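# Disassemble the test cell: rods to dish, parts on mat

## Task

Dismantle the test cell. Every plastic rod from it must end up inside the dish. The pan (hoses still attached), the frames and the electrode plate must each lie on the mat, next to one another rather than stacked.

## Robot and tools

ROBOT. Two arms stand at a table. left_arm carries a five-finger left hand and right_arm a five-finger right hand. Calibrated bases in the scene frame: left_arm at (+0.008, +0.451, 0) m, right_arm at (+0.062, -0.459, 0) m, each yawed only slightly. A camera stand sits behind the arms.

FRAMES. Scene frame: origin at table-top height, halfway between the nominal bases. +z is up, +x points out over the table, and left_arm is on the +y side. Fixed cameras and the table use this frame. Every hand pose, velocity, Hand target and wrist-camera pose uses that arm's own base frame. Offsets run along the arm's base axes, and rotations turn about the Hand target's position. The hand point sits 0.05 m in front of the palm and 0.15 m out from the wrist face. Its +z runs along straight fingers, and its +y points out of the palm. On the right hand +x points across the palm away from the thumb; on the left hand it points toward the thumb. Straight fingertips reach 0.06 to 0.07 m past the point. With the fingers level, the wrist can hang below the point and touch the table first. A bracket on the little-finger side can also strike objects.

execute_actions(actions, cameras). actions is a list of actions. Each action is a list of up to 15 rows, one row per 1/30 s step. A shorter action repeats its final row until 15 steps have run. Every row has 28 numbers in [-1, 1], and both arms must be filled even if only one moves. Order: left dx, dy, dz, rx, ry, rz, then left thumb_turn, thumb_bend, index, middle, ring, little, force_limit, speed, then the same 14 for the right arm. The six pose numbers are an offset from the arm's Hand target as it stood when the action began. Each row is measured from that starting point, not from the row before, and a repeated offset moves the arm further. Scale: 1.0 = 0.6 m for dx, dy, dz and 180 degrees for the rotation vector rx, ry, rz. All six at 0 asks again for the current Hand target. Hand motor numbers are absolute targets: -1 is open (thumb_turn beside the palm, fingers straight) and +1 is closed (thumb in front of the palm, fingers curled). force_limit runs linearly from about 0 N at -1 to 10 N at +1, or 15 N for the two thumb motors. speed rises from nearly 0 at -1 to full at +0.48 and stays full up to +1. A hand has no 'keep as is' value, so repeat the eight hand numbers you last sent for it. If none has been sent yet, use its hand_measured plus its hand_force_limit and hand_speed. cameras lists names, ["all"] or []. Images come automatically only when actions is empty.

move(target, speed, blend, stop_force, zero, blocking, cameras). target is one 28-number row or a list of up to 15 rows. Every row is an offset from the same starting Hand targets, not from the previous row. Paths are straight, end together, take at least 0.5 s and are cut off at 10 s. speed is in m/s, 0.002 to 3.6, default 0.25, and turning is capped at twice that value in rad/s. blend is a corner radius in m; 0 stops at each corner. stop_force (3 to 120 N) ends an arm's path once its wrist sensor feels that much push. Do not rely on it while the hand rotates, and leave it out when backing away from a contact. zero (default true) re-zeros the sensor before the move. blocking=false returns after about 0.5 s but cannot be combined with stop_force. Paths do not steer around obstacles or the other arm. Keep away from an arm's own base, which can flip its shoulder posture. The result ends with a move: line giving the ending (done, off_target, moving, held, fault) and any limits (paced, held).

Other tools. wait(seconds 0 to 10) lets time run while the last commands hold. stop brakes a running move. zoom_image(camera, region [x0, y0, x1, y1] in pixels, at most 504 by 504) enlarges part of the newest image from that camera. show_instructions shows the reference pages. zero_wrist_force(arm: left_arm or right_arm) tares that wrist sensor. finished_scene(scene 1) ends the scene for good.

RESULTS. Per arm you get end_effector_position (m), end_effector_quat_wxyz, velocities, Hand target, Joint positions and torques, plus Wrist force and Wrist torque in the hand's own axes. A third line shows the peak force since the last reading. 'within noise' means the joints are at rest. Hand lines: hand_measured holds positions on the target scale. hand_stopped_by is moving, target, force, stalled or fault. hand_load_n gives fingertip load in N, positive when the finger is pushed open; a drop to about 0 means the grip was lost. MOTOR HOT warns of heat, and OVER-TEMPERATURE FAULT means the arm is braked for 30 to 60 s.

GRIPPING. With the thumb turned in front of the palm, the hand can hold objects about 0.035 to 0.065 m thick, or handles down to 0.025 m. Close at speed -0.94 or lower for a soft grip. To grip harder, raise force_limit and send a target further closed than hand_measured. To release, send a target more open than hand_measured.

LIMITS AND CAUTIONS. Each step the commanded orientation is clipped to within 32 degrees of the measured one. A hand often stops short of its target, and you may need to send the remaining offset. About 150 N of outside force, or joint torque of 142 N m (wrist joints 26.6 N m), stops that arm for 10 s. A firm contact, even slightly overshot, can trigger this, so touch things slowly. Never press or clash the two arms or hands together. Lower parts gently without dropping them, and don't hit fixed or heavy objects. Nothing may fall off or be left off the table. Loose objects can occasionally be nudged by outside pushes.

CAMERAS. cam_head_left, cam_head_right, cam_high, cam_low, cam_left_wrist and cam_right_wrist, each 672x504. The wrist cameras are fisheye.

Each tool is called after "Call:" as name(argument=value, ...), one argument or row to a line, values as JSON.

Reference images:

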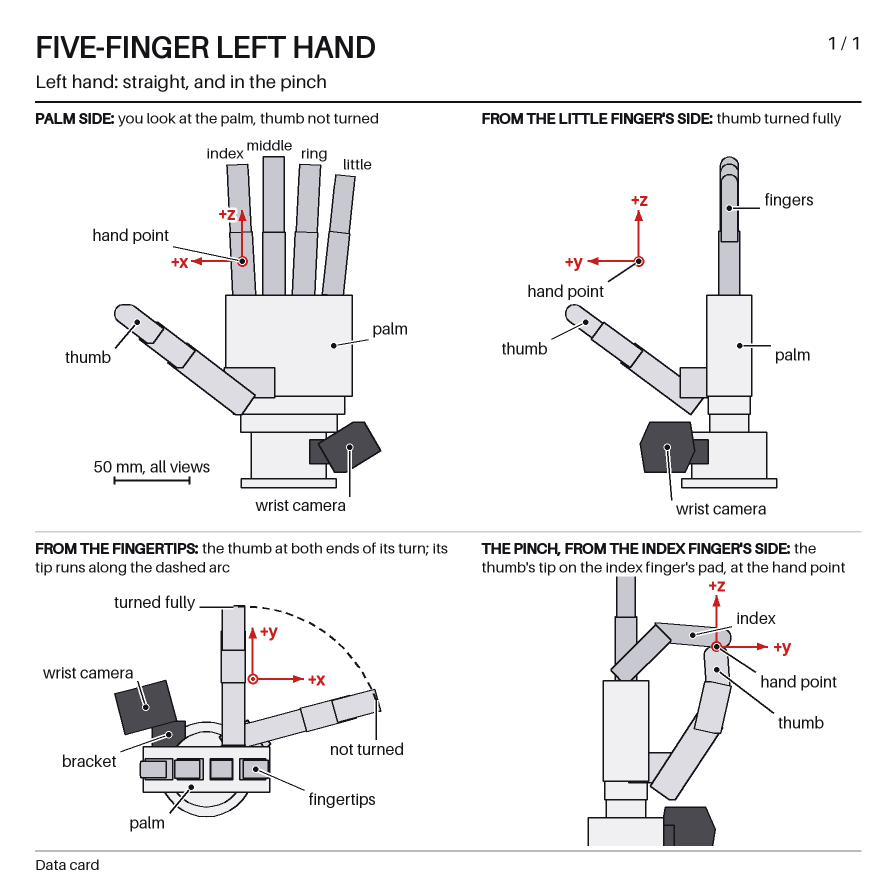

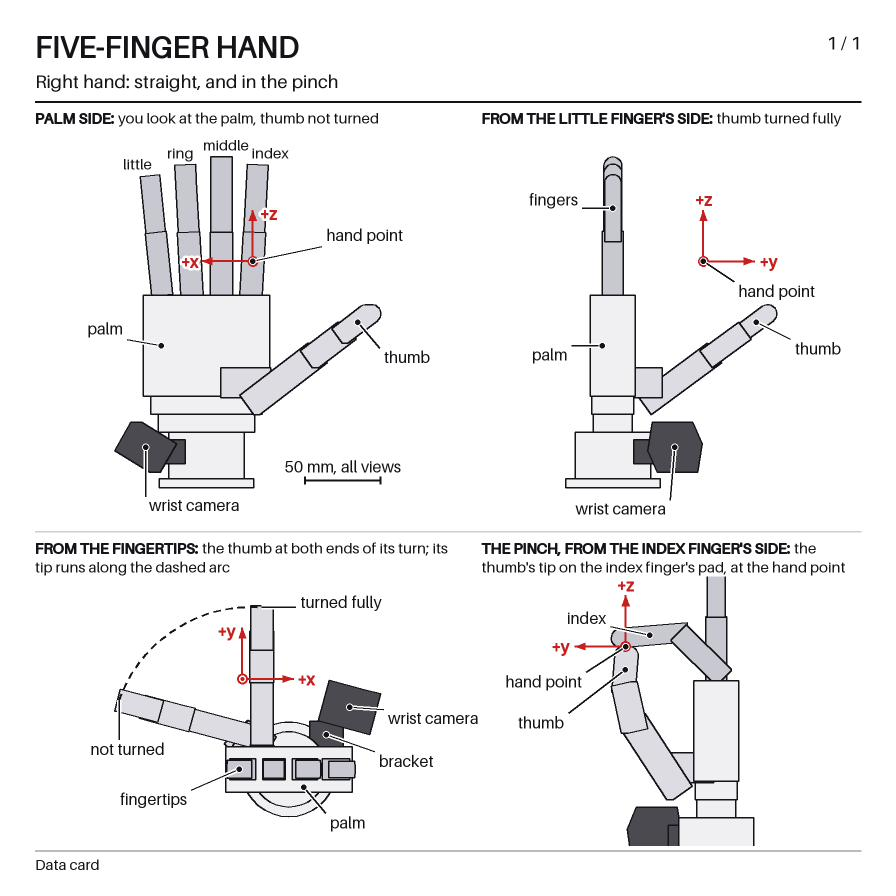

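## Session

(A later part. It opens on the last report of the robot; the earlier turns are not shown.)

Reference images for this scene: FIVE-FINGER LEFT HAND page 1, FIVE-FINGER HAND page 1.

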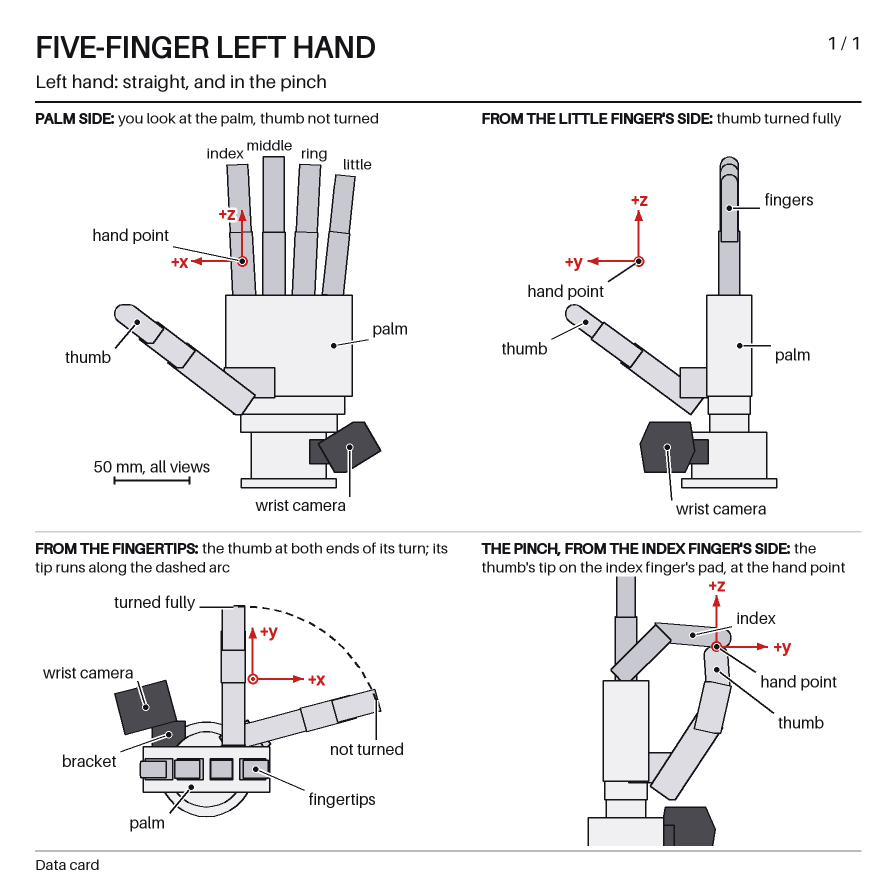

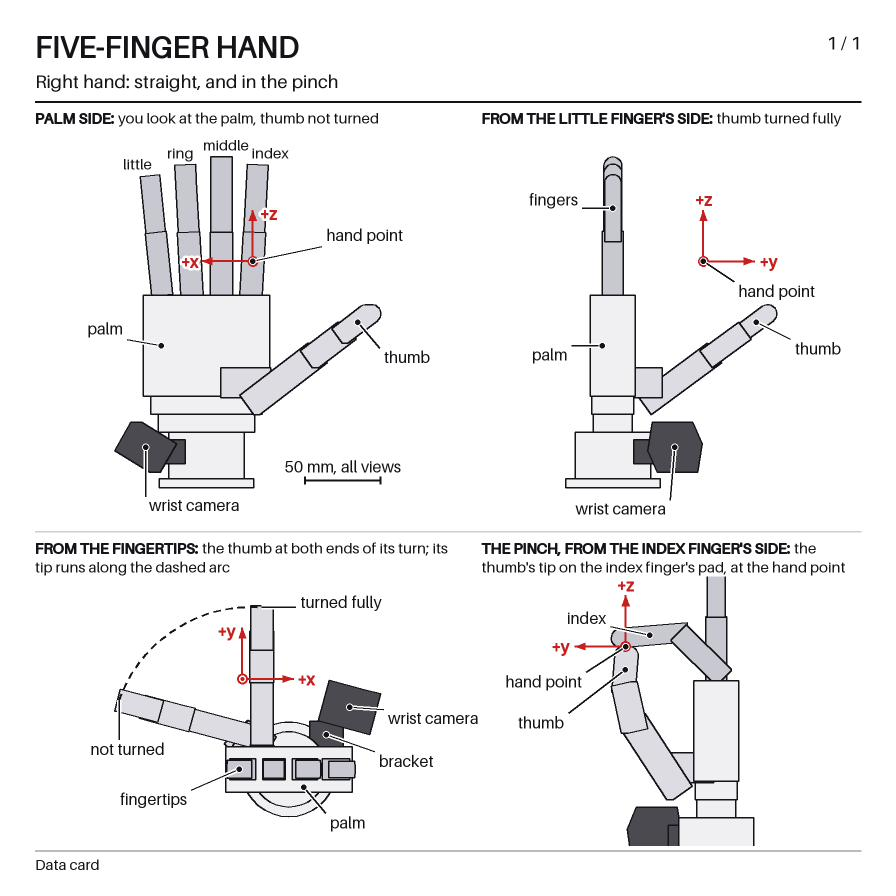

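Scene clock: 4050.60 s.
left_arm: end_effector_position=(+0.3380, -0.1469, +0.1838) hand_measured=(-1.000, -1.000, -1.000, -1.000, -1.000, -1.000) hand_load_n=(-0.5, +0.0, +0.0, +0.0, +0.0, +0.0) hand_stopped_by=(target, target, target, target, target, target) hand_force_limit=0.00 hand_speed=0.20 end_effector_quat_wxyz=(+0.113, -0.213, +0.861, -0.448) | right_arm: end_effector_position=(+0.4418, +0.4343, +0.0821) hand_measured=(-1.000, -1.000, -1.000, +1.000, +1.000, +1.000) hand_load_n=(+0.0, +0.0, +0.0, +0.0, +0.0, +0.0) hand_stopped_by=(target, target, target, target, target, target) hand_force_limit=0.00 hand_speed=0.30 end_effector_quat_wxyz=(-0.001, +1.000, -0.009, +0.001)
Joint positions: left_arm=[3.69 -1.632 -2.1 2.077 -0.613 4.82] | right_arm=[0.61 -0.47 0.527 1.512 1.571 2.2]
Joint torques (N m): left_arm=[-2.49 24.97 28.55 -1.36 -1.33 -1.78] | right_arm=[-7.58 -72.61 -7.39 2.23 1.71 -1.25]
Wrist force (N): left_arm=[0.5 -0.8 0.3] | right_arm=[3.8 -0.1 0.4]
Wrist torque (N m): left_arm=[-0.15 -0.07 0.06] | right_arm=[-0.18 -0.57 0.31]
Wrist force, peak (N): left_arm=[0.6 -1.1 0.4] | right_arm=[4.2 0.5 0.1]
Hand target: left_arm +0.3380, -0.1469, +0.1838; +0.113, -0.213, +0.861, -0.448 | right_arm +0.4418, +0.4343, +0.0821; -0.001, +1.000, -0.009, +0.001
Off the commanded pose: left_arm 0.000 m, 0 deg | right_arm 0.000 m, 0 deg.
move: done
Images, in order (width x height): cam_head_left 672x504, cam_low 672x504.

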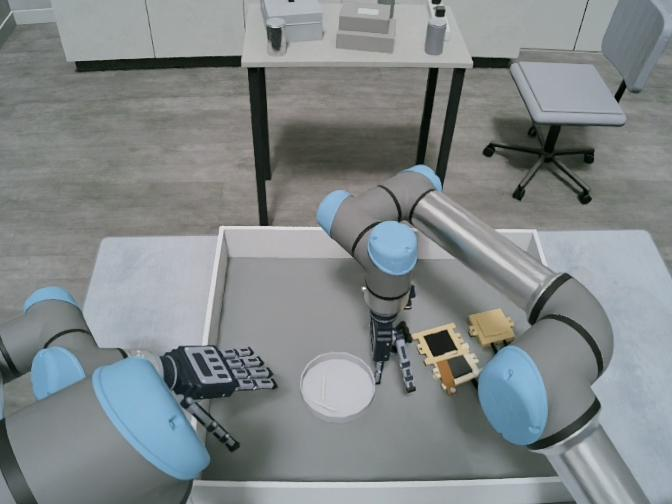

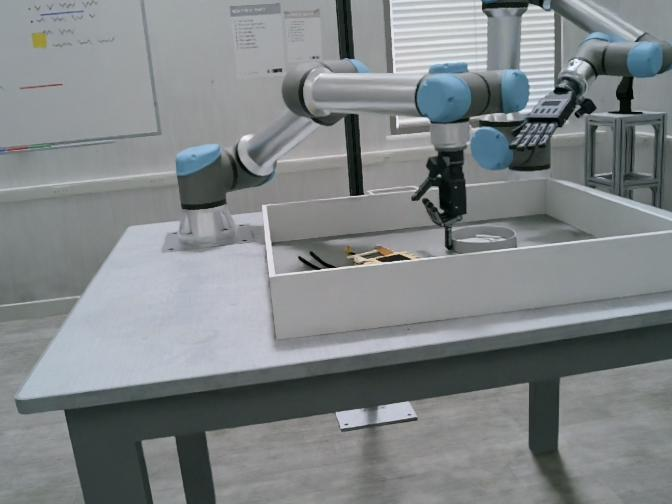

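Call:
move(
  target=[
    [0,0,0,0,0,0,-1,-1,-1,-1,-1,-1,0,0.2,0.0,-0.02,0.0,0,0,0,-1,-1,-1,1,1,1,0,0.3],
    [0,0,0,0,0,0,-1,-1,-1,-1,-1,-1,0,0.2,0.0,-0.02,0.1,0,0,0,-1,-1,-1,1,1,1,0,0.3],
    [0,0,0,0,0,0,-1,-1,-1,-1,-1,-1,0,0.2,0.0888,-0.0167,0.1,0,0,0.0872,-1,-1,-1,1,1,1,0,0.3],
    [0,0,0,0,0,0,-1,-1,-1,-1,-1,-1,0,0.2,0.0888,-0.0167,0.1,0,0,0.0872,0.82,-1,0,0.05,1,1,0,0.3],
    [0,0,0,0,0,0,-1,-1,-1,-1,-1,-1,0,0.2,0.0888,-0.0167,-0.0368,0,0,0.0872,0.82,-1,0,0.05,1,1,0,0.3],
  ],
  speed=[0.05,0.1,0.15,0.15,0.08],
  cameras=["cam_low","cam_head_left","cam_right_wrist"],
)

Call:
zoom_image(
  camera="cam_head_left",
  region=[390, 300, 490, 400],
)

Call:
zoom_image(
  camera="cam_low",
  region=[340, 215, 460, 275],
)

Scene clock: 4079.23 s.
left_arm: end_effector_position=(+0.3380, -0.1469, +0.1838) hand_measured=(-1.000, -1.000, -1.000, -1.000, -1.000, -1.000) hand_load_n=(+0.0, +0.0, +0.0, +0.0, +0.0, +0.0) hand_stopped_by=(target, target, target, target, target, target) hand_force_limit=0.00 hand_speed=0.20 end_effector_quat_wxyz=(+0.113, -0.213, +0.861, -0.448) | right_arm: end_effector_position=(+0.4950, +0.4242, +0.0599) hand_measured=(+0.820, -1.000, +0.000, +0.050, +1.000, +1.000) hand_load_n=(+0.0, +0.0, +0.0, +0.0, +0.0, +0.5) hand_stopped_by=(target, target, target, target, target, target) hand_force_limit=0.00 hand_speed=0.30 end_effector_quat_wxyz=(-0.001, +0.992, +0.127, +0.001)
Joint positions: left_arm=[3.69 -1.632 -2.1 2.077 -0.613 4.82] | right_arm=[0.576 -0.333 0.31 1.592 1.57 1.892]
Joint torques (N m): left_arm=[-3.97 25.62 28.15 -1.44 -1.11 -1.58] | right_arm=[5.56 -74.07 -30.11 3.51 1.26 0]
Wrist force (N): left_arm=[0.5 -0.7 0.5] | right_arm=[3.7 -0.7 0.4]
Wrist torque (N m): left_arm=[-0.16 -0.06 0.06] | right_arm=[-0.25 -0.60 0.26]
Wrist force, peak (N): left_arm=[1.0 -1.0 0.1] | right_arm=[4.3 -0.5 0.5]
Hand target: left_arm +0.3380, -0.1469, +0.1838; +0.113, -0.213, +0.861, -0.448 | right_arm +0.4951, +0.4243, +0.0600; -0.001, +0.992, +0.127, +0.001
Off the commanded pose: left_arm 0.000 m, 0 deg | right_arm 0.000 m, 0 deg.
elbow stopped short (right arm): the move would have taken joint 3 (elbow) straighter than the controller allows.
move: done
camera_calibration:
cam_right_wrist: T_world_to_cam=[[0.497432, -0.867173, 0.0239144, 0.119754], [-0.730876, -0.40408, 0.550035, 0.491173], [-0.467313, -0.291084, -0.834799, 0.520182], [0, 0, 0, 1]] pos_world=[0.542504, 0.453737, 0.161221]
Images, in order (width x height): cam_head_left 672x504, cam_low 672x504, cam_right_wrist 672x504.

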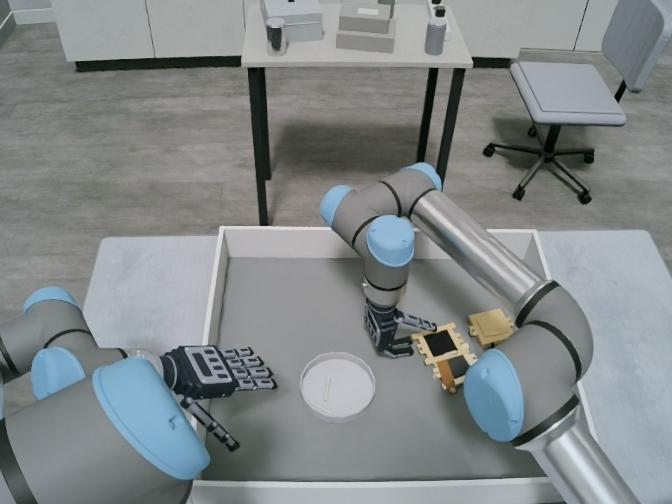

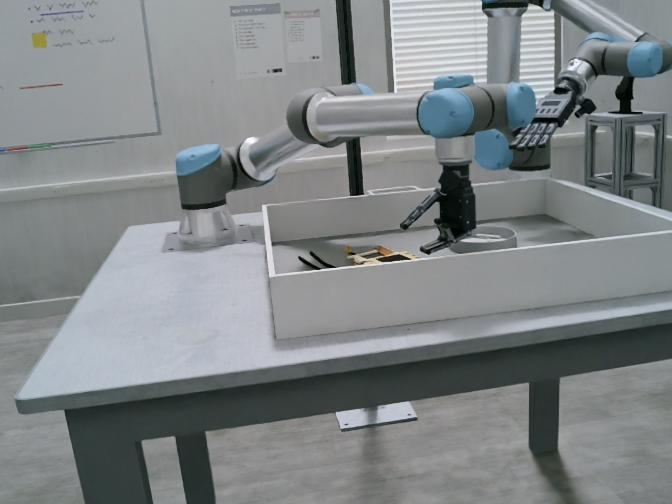

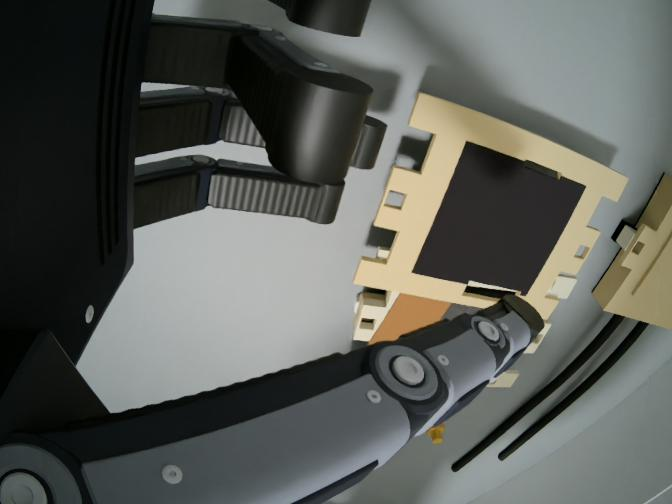

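Scaled by 5.040 from the camera's 672x504 image, which has a finer 960x720 frame.

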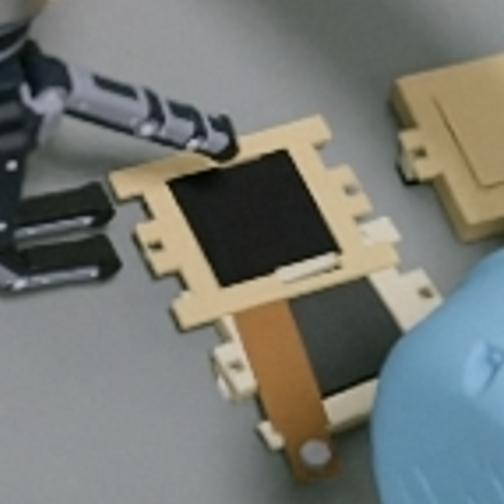

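Scaled by 4.200 from the camera's 672x504 image, which has a finer 960x720 frame.

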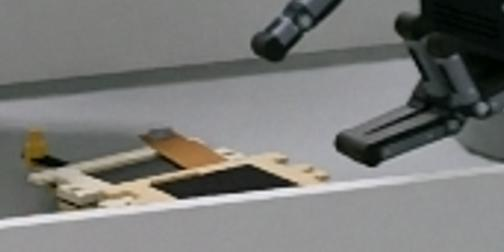

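Call:
move(
  target=[
    [0,0,0,0,0,0,-1,-1,-1,-1,-1,-1,0,0.2,0.0085,0.0022,-0.0,0,0,0,0.82,-1,0,0.05,1,1,0,0.3],
    [0,0,0,0,0,0,-1,-1,-1,-1,-1,-1,0,0.2,0.0085,0.0022,-0.0342,0,0,0,0.82,-1,0,0.05,1,1,0,0.3],
  ],
  speed=[0.05,0.02],
  stop_force=3,
  cameras=["cam_low","cam_head_left","cam_right_wrist"],
)

Call:
zoom_image(
  camera="cam_head_left",
  region=[390, 300, 490, 400],
)

Call:
zoom_image(
  camera="cam_low",
  region=[360, 225, 450, 275],
)

Scene clock: 4112.27 s.
left_arm: end_effector_position=(+0.3380, -0.1469, +0.1838) hand_measured=(-1.000, -1.000, -1.000, -1.000, -1.000, -1.000) hand_load_n=(+0.0, +0.0, +0.0, +0.0, +0.0, +0.0) hand_stopped_by=(target, target, target, target, target, target) hand_force_limit=0.00 hand_speed=0.20 end_effector_quat_wxyz=(+0.113, -0.213, +0.861, -0.448) | right_arm: end_effector_position=(+0.5002, +0.4256, +0.0398) hand_measured=(+0.820, -1.000, +0.000, +0.050, +1.000, +1.000) hand_load_n=(+0.0, +0.0, -2.0, +0.0, +0.0, +0.0) hand_stopped_by=(target, target, target, target, target, target) hand_force_limit=0.00 hand_speed=0.30 end_effector_quat_wxyz=(-0.001, +0.992, +0.127, +0.001)
Joint positions: left_arm=[3.69 -1.632 -2.1 2.077 -0.613 4.82] | right_arm=[0.574 -0.298 0.291 1.576 1.57 1.889]
Joint torques (N m): left_arm=[-4.8 25.29 27.3 -1.4 -1.12 -1.6] | right_arm=[3.66 -51.53 -30.1 3.39 1.93 0.71]
Wrist force (N): left_arm=[0.6 -0.8 0.6] | right_arm=[3.6 -1.2 -2.0]
Wrist torque (N m): left_arm=[-0.16 -0.07 0.07] | right_arm=[-0.24 -0.59 0.30]
Wrist force, peak (N): left_arm=[0.6 -1.1 0.3] | right_arm=[4.0 -2.9 -4.8]
Hand target: left_arm +0.3380, -0.1469, +0.1838; +0.113, -0.213, +0.861, -0.448 | right_arm +0.5002, +0.4256, +0.0398; -0.001, +0.992, +0.127, +0.001
Off the commanded pose: left_arm 0.000 m, 0 deg | right_arm 0.000 m, 0 deg.
move: contact (right_arm)
camera_calibration:
cam_right_wrist: T_world_to_cam=[[0.497481, -0.867144, 0.0239468, 0.118815], [-0.731035, -0.404213, 0.549727, 0.506729], [-0.467013, -0.290985, -0.835001, 0.506142], [0, 0, 0, 1]] pos_world=[0.547703, 0.455136, 0.14122]
Images, in order (width x height): cam_head_left 672x504, cam_low 672x504, cam_right_wrist 672x504.

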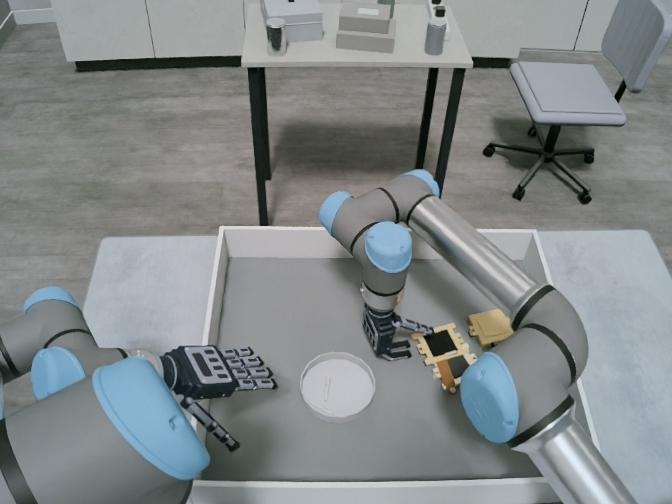

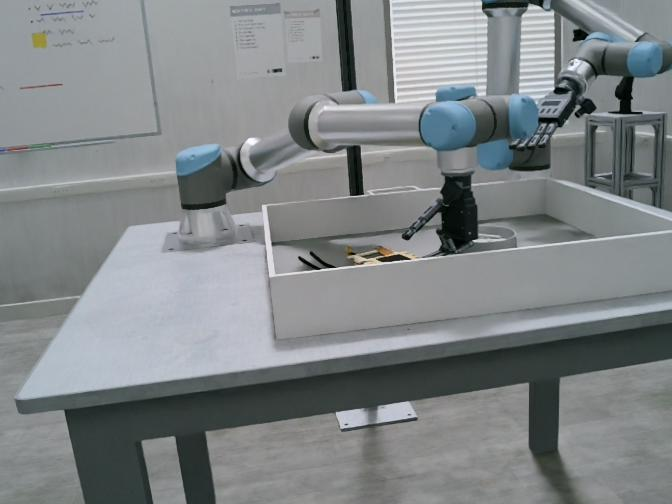

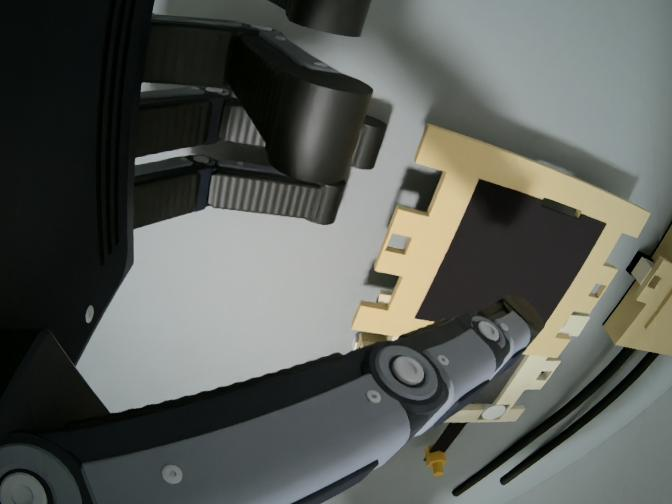

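Scaled by 5.040 from the camera's 672x504 image, which has a finer 960x720 frame.

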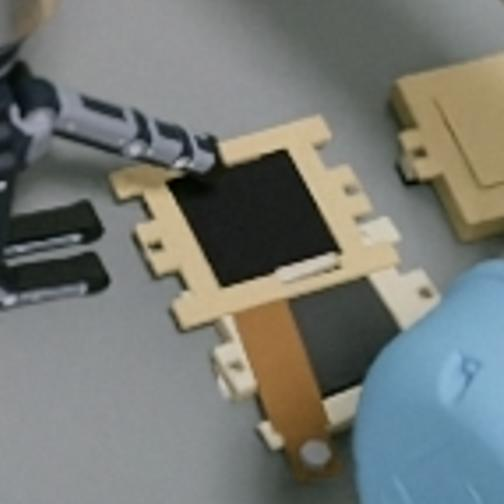

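Scaled by 5.600 from the camera's 672x504 image, which has a finer 960x720 frame.

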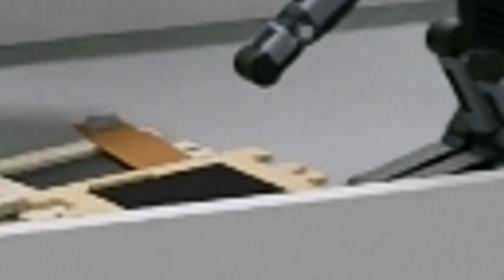

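Call:
move(
  target=[
    [0,0,0,0,0,0,-1,-1,-1,-1,-1,-1,0,0.2,0.0,0.0,0.002,0,0,0,0.82,-1,0,0.05,1,1,0,0.3],
    [0,0,0,0,0,0,-1,-1,-1,-1,-1,-1,0,0.2,0.0112,-0.043,0.002,0,0,0,0.82,-1,0,0.05,1,1,0,0.3],
  ],
  speed=[0.02,0.02],
  stop_force=3,
  cameras=["cam_low","cam_head_left","cam_right_wrist"],
)

Call:
zoom_image(
  camera="cam_head_left",
  region=[390, 300, 490, 400],
)

Call:
zoom_image(
  camera="cam_low",
  region=[360, 225, 450, 275],
)

Scene clock: 4132.07 s.
left_arm: end_effector_position=(+0.3380, -0.1469, +0.1838) hand_measured=(-1.000, -1.000, -1.000, -1.000, -1.000, -1.000) hand_load_n=(-0.5, -0.5, +0.0, +0.0, -0.5, +0.0) hand_stopped_by=(target, target, target, target, target, target) hand_force_limit=0.00 hand_speed=0.20 end_effector_quat_wxyz=(+0.113, -0.213, +0.861, -0.448) | right_arm: end_effector_position=(+0.5069, +0.3998, +0.0410) hand_measured=(+0.820, -1.000, +0.000, +0.050, +1.000, +1.000) hand_load_n=(+0.0, +0.0, +0.0, +0.0, +0.0, +0.0) hand_stopped_by=(target, target, target, target, target, target) hand_force_limit=0.00 hand_speed=0.30 end_effector_quat_wxyz=(-0.001, +0.992, +0.127, +0.001)
Joint positions: left_arm=[3.69 -1.632 -2.1 2.077 -0.613 4.82] | right_arm=[0.537 -0.381 0.455 1.495 1.57 1.853]
Joint torques (N m): left_arm=[-4.23 24.88 27.5 -1.35 -0.8 -1.59] | right_arm=[7.76 -51.8 -30.1 3.63 -2.02 1.7]
Wrist force (N): left_arm=[0.5 -0.6 0.4] | right_arm=[3.8 0.0 0.4]
Wrist torque (N m): left_arm=[-0.13 -0.07 0.06] | right_arm=[-0.17 -0.57 0.38]
Wrist force, peak (N): left_arm=[0.8 -0.8 0.6] | right_arm=[4.0 -1.4 -2.3]
Hand target: left_arm +0.3380, -0.1469, +0.1838; +0.113, -0.213, +0.861, -0.448 | right_arm +0.5069, +0.3998, +0.0410; -0.001, +0.992, +0.127, +0.001
Off the commanded pose: left_arm 0.000 m, 0 deg | right_arm 0.000 m, 0 deg.
move: done
camera_calibration:
cam_right_wrist: T_world_to_cam=[[0.497461, -0.867157, 0.0239054, 0.0930192], [-0.730973, -0.404179, 0.549834, 0.50049], [-0.46713, -0.290995, -0.834932, 0.502713], [0, 0, 0, 1]] pos_world=[0.554404, 0.429236, 0.142321]
Images, in order (width x height): cam_head_left 672x504, cam_low 672x504, cam_right_wrist 672x504.

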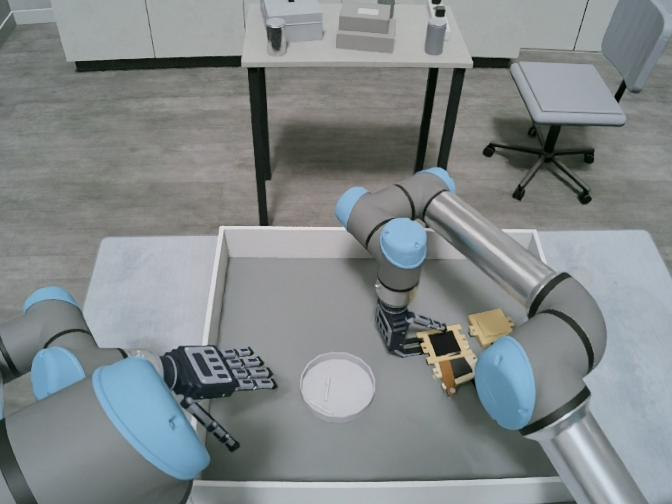

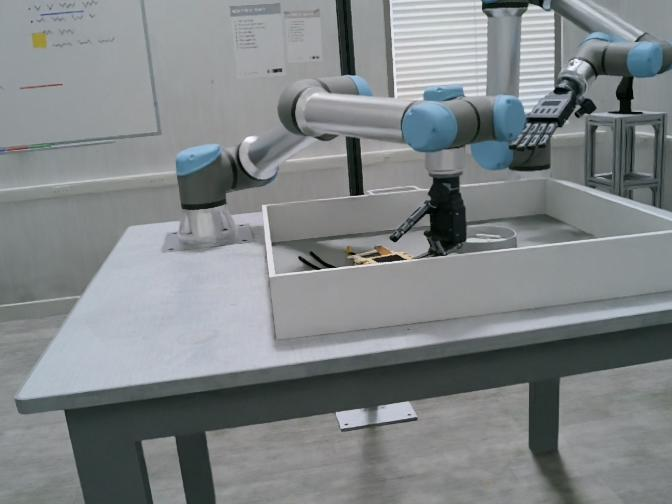

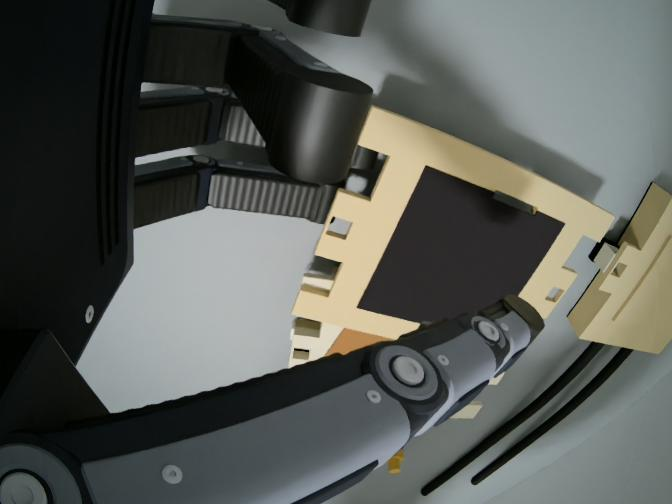

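Scaled by 5.040 from the camera's 672x504 image, which has a finer 960x720 frame.

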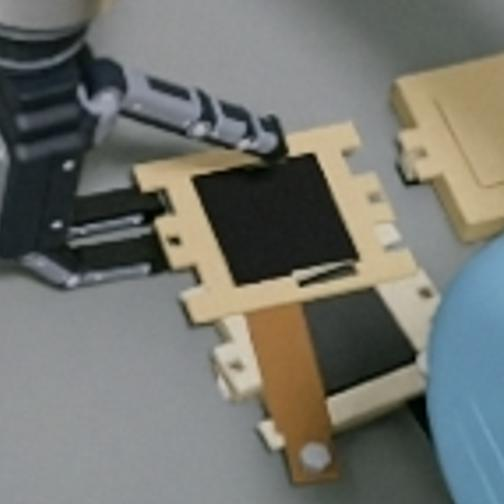

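Scaled by 5.600 from the camera's 672x504 image, which has a finer 960x720 frame.

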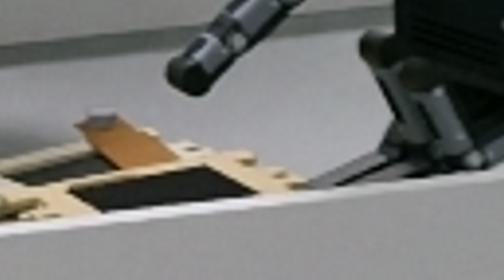

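Call:
zoom_image(
  camera="cam_right_wrist",
  region=[280, 80, 480, 350],
)

Call:
zoom_image(
  camera="cam_head_left",
  region=[405, 325, 445, 365],
)

Scaled by 1.867 from the camera's 672x504 image, which has a finer 960x720 frame.

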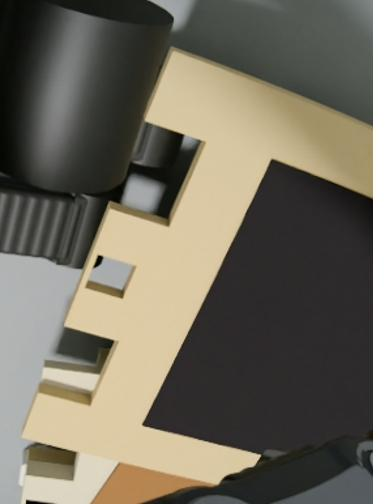

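Scaled by 12.600 from the camera's 672x504 image, which has a finer 960x720 frame.

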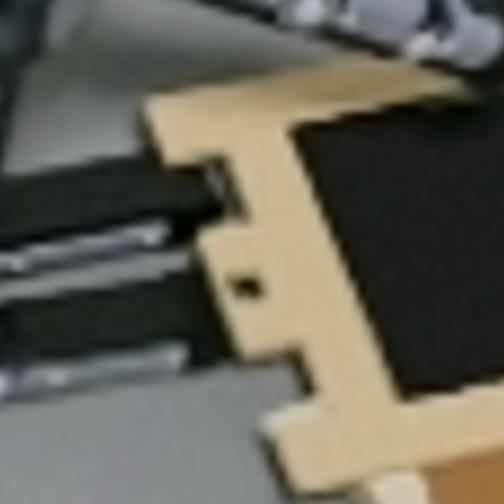

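Call:
move(
  target=[
    [0,0,0,0,0,0,-1,-1,-1,-1,-1,-1,0,0.2,0.0036,-0.0141,-0.0005,0,0,0,0.82,-1,0,0.05,1,1,0,0.3],
  ],
  speed=[0.02],
  stop_force=3,
  cameras=["cam_head_left","cam_right_wrist"],
)

Call:
zoom_image(
  camera="cam_head_left",
  region=[400, 320, 460, 370],
)

Call:
zoom_image(
  camera="cam_right_wrist",
  region=[280, 80, 480, 350],
)

Scene clock: 4174.43 s.
left_arm: end_effector_position=(+0.3380, -0.1469, +0.1838) hand_measured=(-1.000, -1.000, -1.000, -1.000, -1.000, -1.000) hand_load_n=(-0.5, +0.0, +0.0, +0.0, +0.0, +0.0) hand_stopped_by=(target, target, target, target, target, target) hand_force_limit=0.00 hand_speed=0.20 end_effector_quat_wxyz=(+0.113, -0.213, +0.861, -0.448) | right_arm: end_effector_position=(+0.5090, +0.3913, +0.0407) hand_measured=(+0.820, -1.000, +0.000, +0.050, +1.000, +1.000) hand_load_n=(+0.0, +0.0, +0.0, +0.0, +0.0, +0.0) hand_stopped_by=(target, target, target, target, target, target) hand_force_limit=0.00 hand_speed=0.30 end_effector_quat_wxyz=(-0.001, +0.992, +0.127, +0.001)
Joint positions: left_arm=[3.69 -1.632 -2.1 2.077 -0.613 4.82] | right_arm=[0.525 -0.402 0.497 1.473 1.57 1.84]
Joint torques (N m): left_arm=[-4.87 25.53 26.76 -1.24 -0.76 -1.37] | right_arm=[7.1 -51.47 -29.87 3.72 -1.98 1.48]
Wrist force (N): left_arm=[0.6 -0.6 0.2] | right_arm=[3.4 -0.2 0.5]
Wrist torque (N m): left_arm=[-0.12 -0.08 0.06] | right_arm=[-0.21 -0.52 0.36]
Wrist force, peak (N): left_arm=[0.7 -1.2 0.5] | right_arm=[4.1 -0.5 0.4]
Hand target: left_arm +0.3380, -0.1469, +0.1838; +0.113, -0.213, +0.861, -0.448 | right_arm +0.5090, +0.3913, +0.0407; -0.001, +0.992, +0.127, +0.001
Off the commanded pose: left_arm 0.000 m, 0 deg | right_arm 0.000 m, 0 deg.
move: done
camera_calibration:
cam_right_wrist: T_world_to_cam=[[0.497461, -0.867157, 0.0239054, 0.0846478], [-0.730973, -0.404179, 0.549834, 0.498868], [-0.46713, -0.290995, -0.834932, 0.501045], [0, 0, 0, 1]] pos_world=[0.556604, 0.420836, 0.142021]
Images, in order (width x height): cam_head_left 672x504, cam_right_wrist 672x504.

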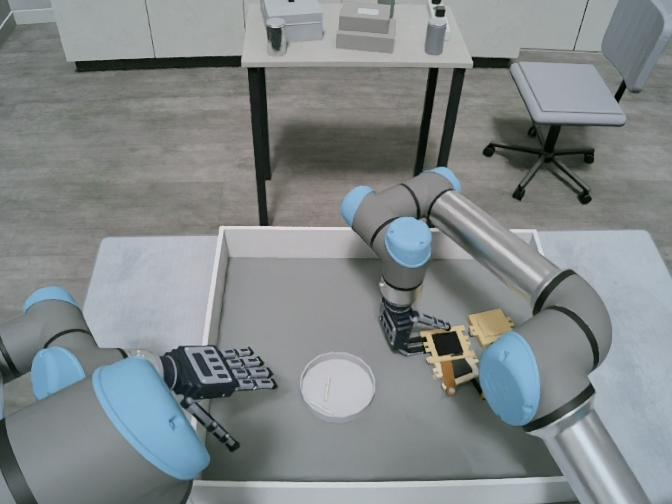

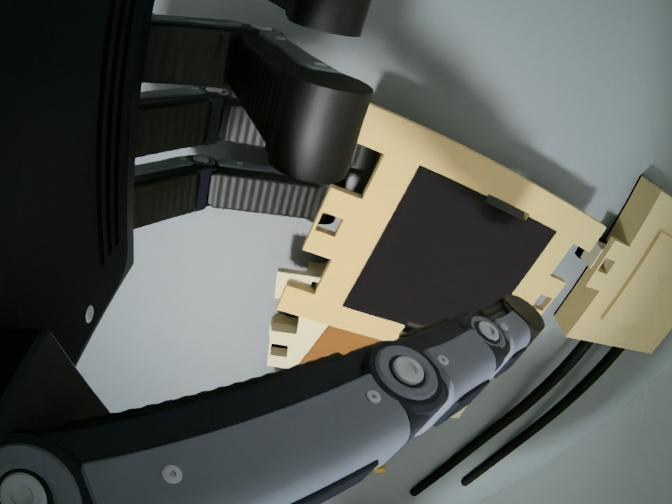

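Scaled by 8.400 from the camera's 672x504 image, which has a finer 960x720 frame.

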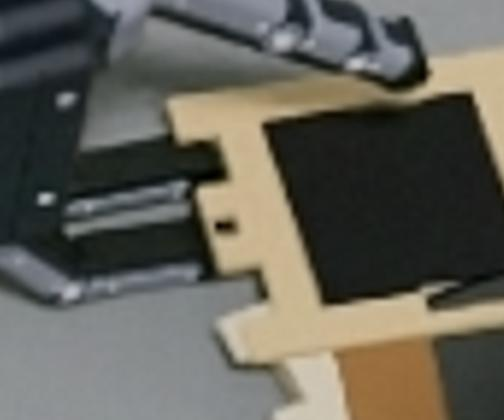

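Scaled by 1.867 from the camera's 672x504 image, which has a finer 960x720 frame.

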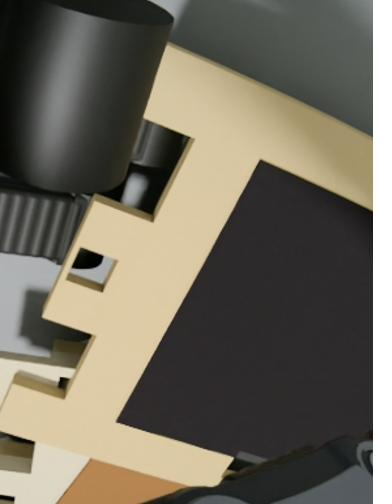

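Call:
move(
  target=[
    [0,0,0,0,0,0,-1,-1,-1,-1,-1,-1,0,0.2,0,0,0,0,0,0,0.82,-0.1,0,0.05,1,1,-0.5,-0.3],
  ],
  speed=[0.02],
  cameras=["cam_head_left","cam_right_wrist","cam_low"],
)

Call:
zoom_image(
  camera="cam_head_left",
  region=[400, 320, 460, 370],
)

Call:
zoom_image(
  camera="cam_low",
  region=[360, 225, 450, 275],
)

Scene clock: 4187.37 s.
left_arm: end_effector_position=(+0.3380, -0.1469, +0.1838) hand_measured=(-1.000, -1.000, -1.000, -1.000, -1.000, -1.000) hand_load_n=(+0.0, +0.0, +0.0, +0.0, +0.0, +0.0) hand_stopped_by=(target, target, target, target, target, target) hand_force_limit=0.00 hand_speed=0.20 end_effector_quat_wxyz=(+0.113, -0.213, +0.861, -0.448) | right_arm: end_effector_position=(+0.5090, +0.3913, +0.0407) hand_measured=(+0.820, -0.100, +0.000, +0.050, +1.000, +1.000) hand_load_n=(+0.0, +0.0, +0.0, +0.0, +0.0, +0.0) hand_stopped_by=(target, target, target, target, target, target) hand_force_limit=-0.50 hand_speed=-0.30 end_effector_quat_wxyz=(-0.001, +0.992, +0.127, +0.001)
Joint positions: left_arm=[3.69 -1.632 -2.1 2.077 -0.613 4.82] | right_arm=[0.525 -0.402 0.497 1.473 1.57 1.84]
Joint torques (N m): left_arm=[-4.31 25.27 27.44 -1.35 -0.77 -1.45] | right_arm=[6.97 -51.63 -28.89 3 -1.91 1.62]
Wrist force (N): left_arm=[0.7 -0.6 0.6] | right_arm=[3.9 -0.4 0.6]
Wrist torque (N m): left_arm=[-0.14 -0.08 0.07] | right_arm=[-0.23 -0.59 0.38]
Wrist force, peak (N): left_arm=[0.7 -0.9 0.6] | right_arm=[4.1 -0.5 0.4]
Hand target: left_arm +0.3380, -0.1469, +0.1838; +0.113, -0.213, +0.861, -0.448 | right_arm +0.5090, +0.3913, +0.0407; -0.001, +0.992, +0.127, +0.001
Off the commanded pose: left_arm 0.000 m, 0 deg | right_arm 0.000 m, 0 deg.
move: done
camera_calibration:
cam_right_wrist: T_world_to_cam=[[0.497461, -0.867157, 0.0239054, 0.0846478], [-0.730973, -0.404179, 0.549834, 0.498868], [-0.46713, -0.290995, -0.834932, 0.501045], [0, 0, 0, 1]] pos_world=[0.556604, 0.420836, 0.142021]
Images, in order (width x height): cam_head_left 672x504, cam_low 672x504, cam_right_wrist 672x504.

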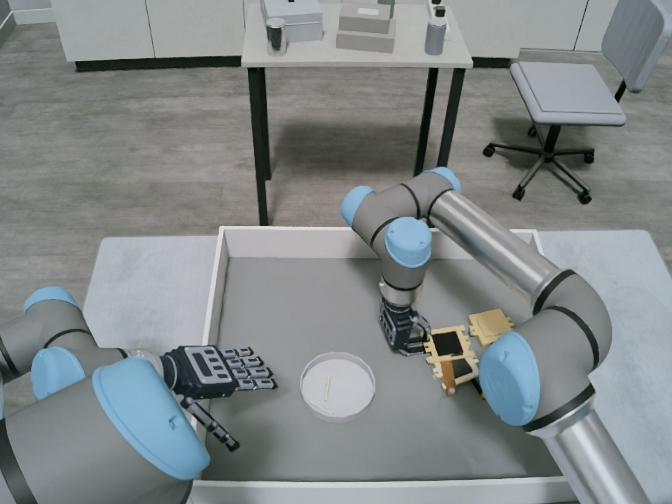

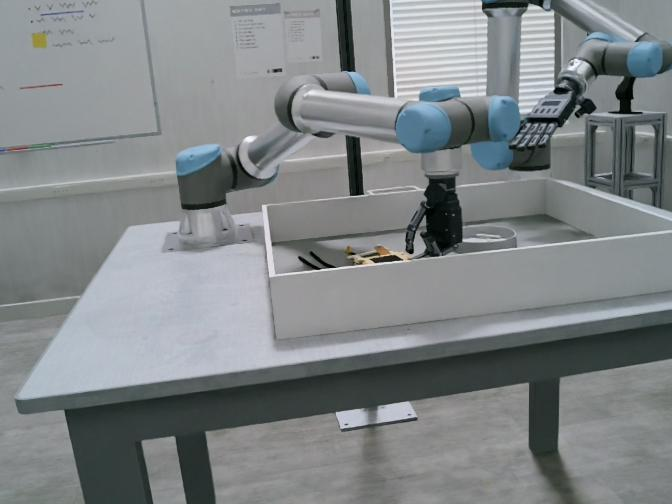

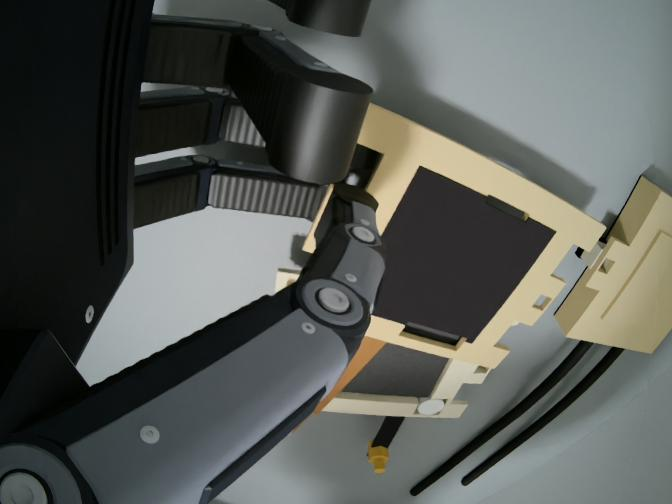

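Scaled by 8.400 from the camera's 672x504 image, which has a finer 960x720 frame.

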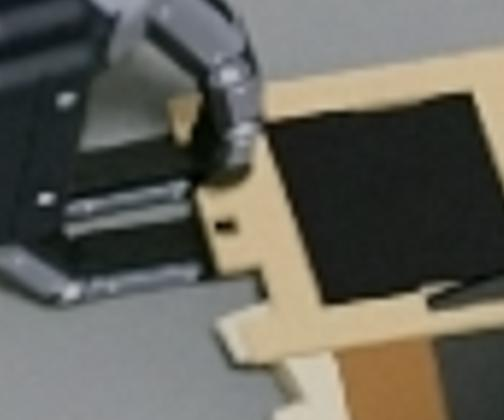

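Scaled by 5.600 from the camera's 672x504 image, which has a finer 960x720 frame.

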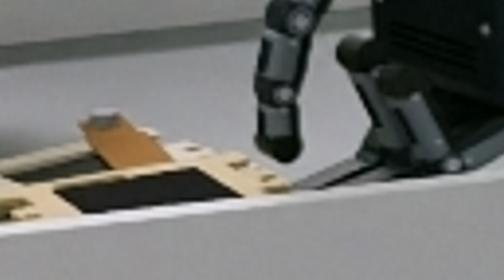

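Call:
move(
  target=[
    [0,0,0,0,0,0,-1,-1,-1,-1,-1,-1,0,0.2,0,0,0,0,0,0,0.82,-0.1,0.15,0.2,1,1,-0.5,-0.9],
  ],
  speed=[0.02],
  cameras=["cam_head_left","cam_right_wrist","cam_low"],
)

Call:
zoom_image(
  camera="cam_head_left",
  region=[400, 310, 480, 390],
)

Call:
zoom_image(
  camera="cam_low",
  region=[360, 225, 450, 275],
)

Scene clock: 4196.27 s.
left_arm: end_effector_position=(+0.3380, -0.1469, +0.1838) hand_measured=(-1.000, -1.000, -1.000, -1.000, -1.000, -1.000) hand_load_n=(+0.0, +0.0, -0.5, +0.0, -0.5, +0.0) hand_stopped_by=(target, target, target, target, target, target) hand_force_limit=0.00 hand_speed=0.20 end_effector_quat_wxyz=(+0.113, -0.213, +0.861, -0.448) | right_arm: end_effector_position=(+0.5090, +0.3913, +0.0407) hand_measured=(+0.820, -0.100, +0.150, +0.200, +1.000, +1.000) hand_load_n=(+0.0, +0.0, +0.5, +1.0, +0.0, +0.0) hand_stopped_by=(target, target, target, target, target, target) hand_force_limit=-0.50 hand_speed=-0.90 end_effector_quat_wxyz=(-0.001, +0.992, +0.127, +0.001)
Joint positions: left_arm=[3.69 -1.632 -2.1 2.077 -0.613 4.82] | right_arm=[0.525 -0.402 0.497 1.473 1.57 1.84]
Joint torques (N m): left_arm=[-3.69 26.03 28.01 -1.36 -0.71 -1.37] | right_arm=[7.55 -51.39 -26 1.14 -1.85 1.49]
Wrist force (N): left_arm=[0.6 -0.7 0.4] | right_arm=[3.8 -0.4 0.6]
Wrist torque (N m): left_arm=[-0.15 -0.08 0.08] | right_arm=[-0.23 -0.61 0.38]
Wrist force, peak (N): left_arm=[0.9 -0.8 0.4] | right_arm=[4.3 -0.1 0.7]
Hand target: left_arm +0.3380, -0.1469, +0.1838; +0.113, -0.213, +0.861, -0.448 | right_arm +0.5090, +0.3913, +0.0407; -0.001, +0.992, +0.127, +0.001
Off the commanded pose: left_arm 0.000 m, 0 deg | right_arm 0.000 m, 0 deg.
move: done
camera_calibration:
cam_right_wrist: T_world_to_cam=[[0.497461, -0.867157, 0.0239054, 0.0846478], [-0.730973, -0.404179, 0.549834, 0.498868], [-0.46713, -0.290995, -0.834932, 0.501045], [0, 0, 0, 1]] pos_world=[0.556604, 0.420836, 0.142021]
Images, in order (width x height): cam_head_left 672x504, cam_low 672x504, cam_right_wrist 672x504.

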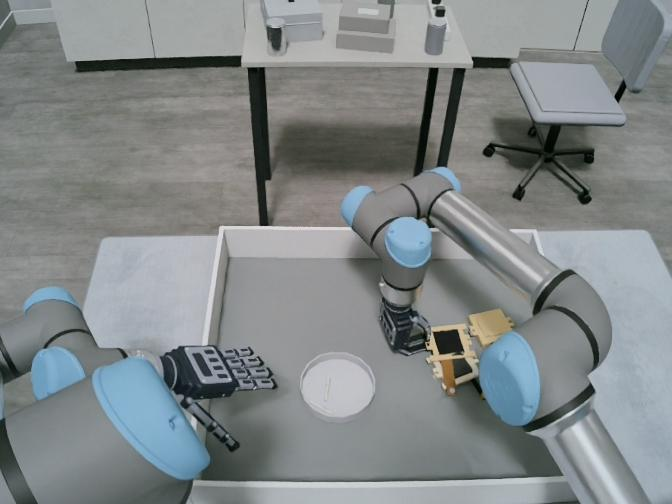

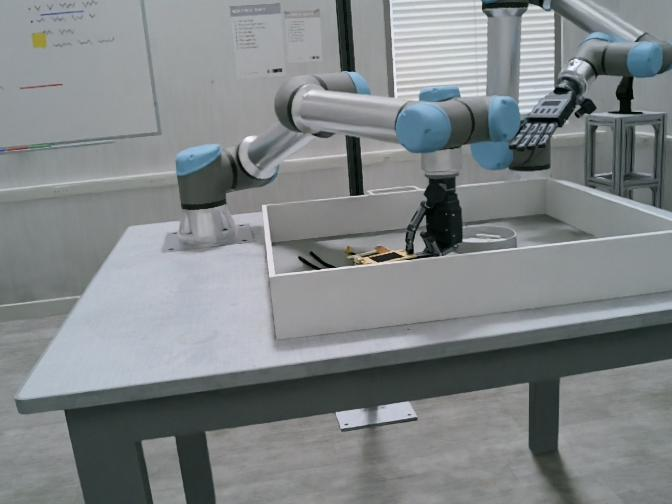

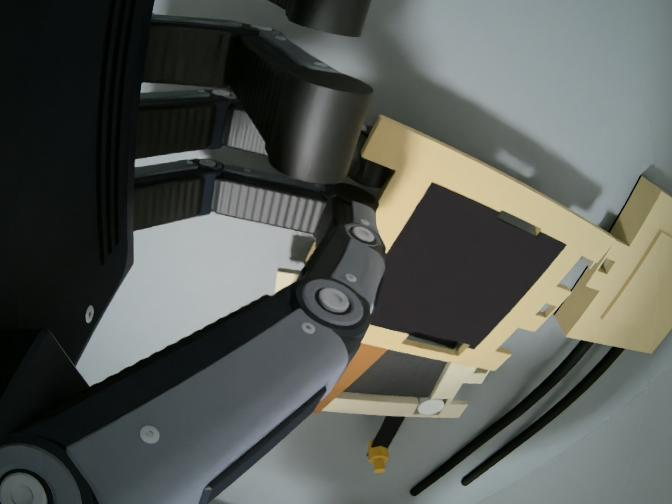

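Scaled by 6.300 from the camera's 672x504 image, which has a finer 960x720 frame.

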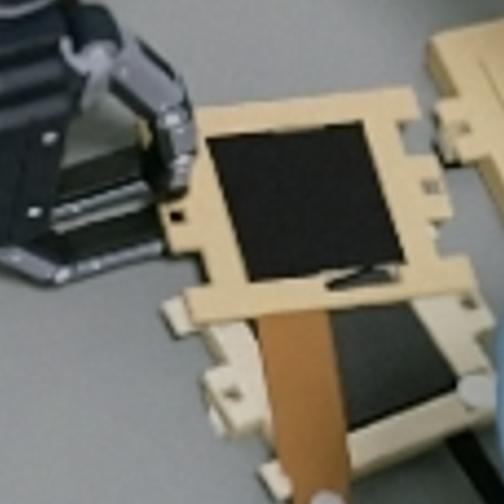

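Scaled by 5.600 from the camera's 672x504 image, which has a finer 960x720 frame.

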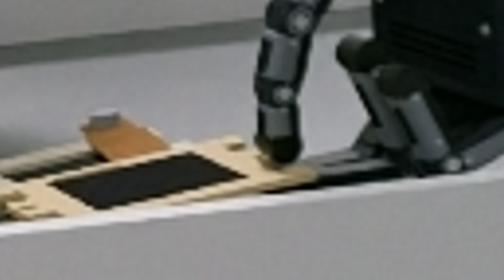

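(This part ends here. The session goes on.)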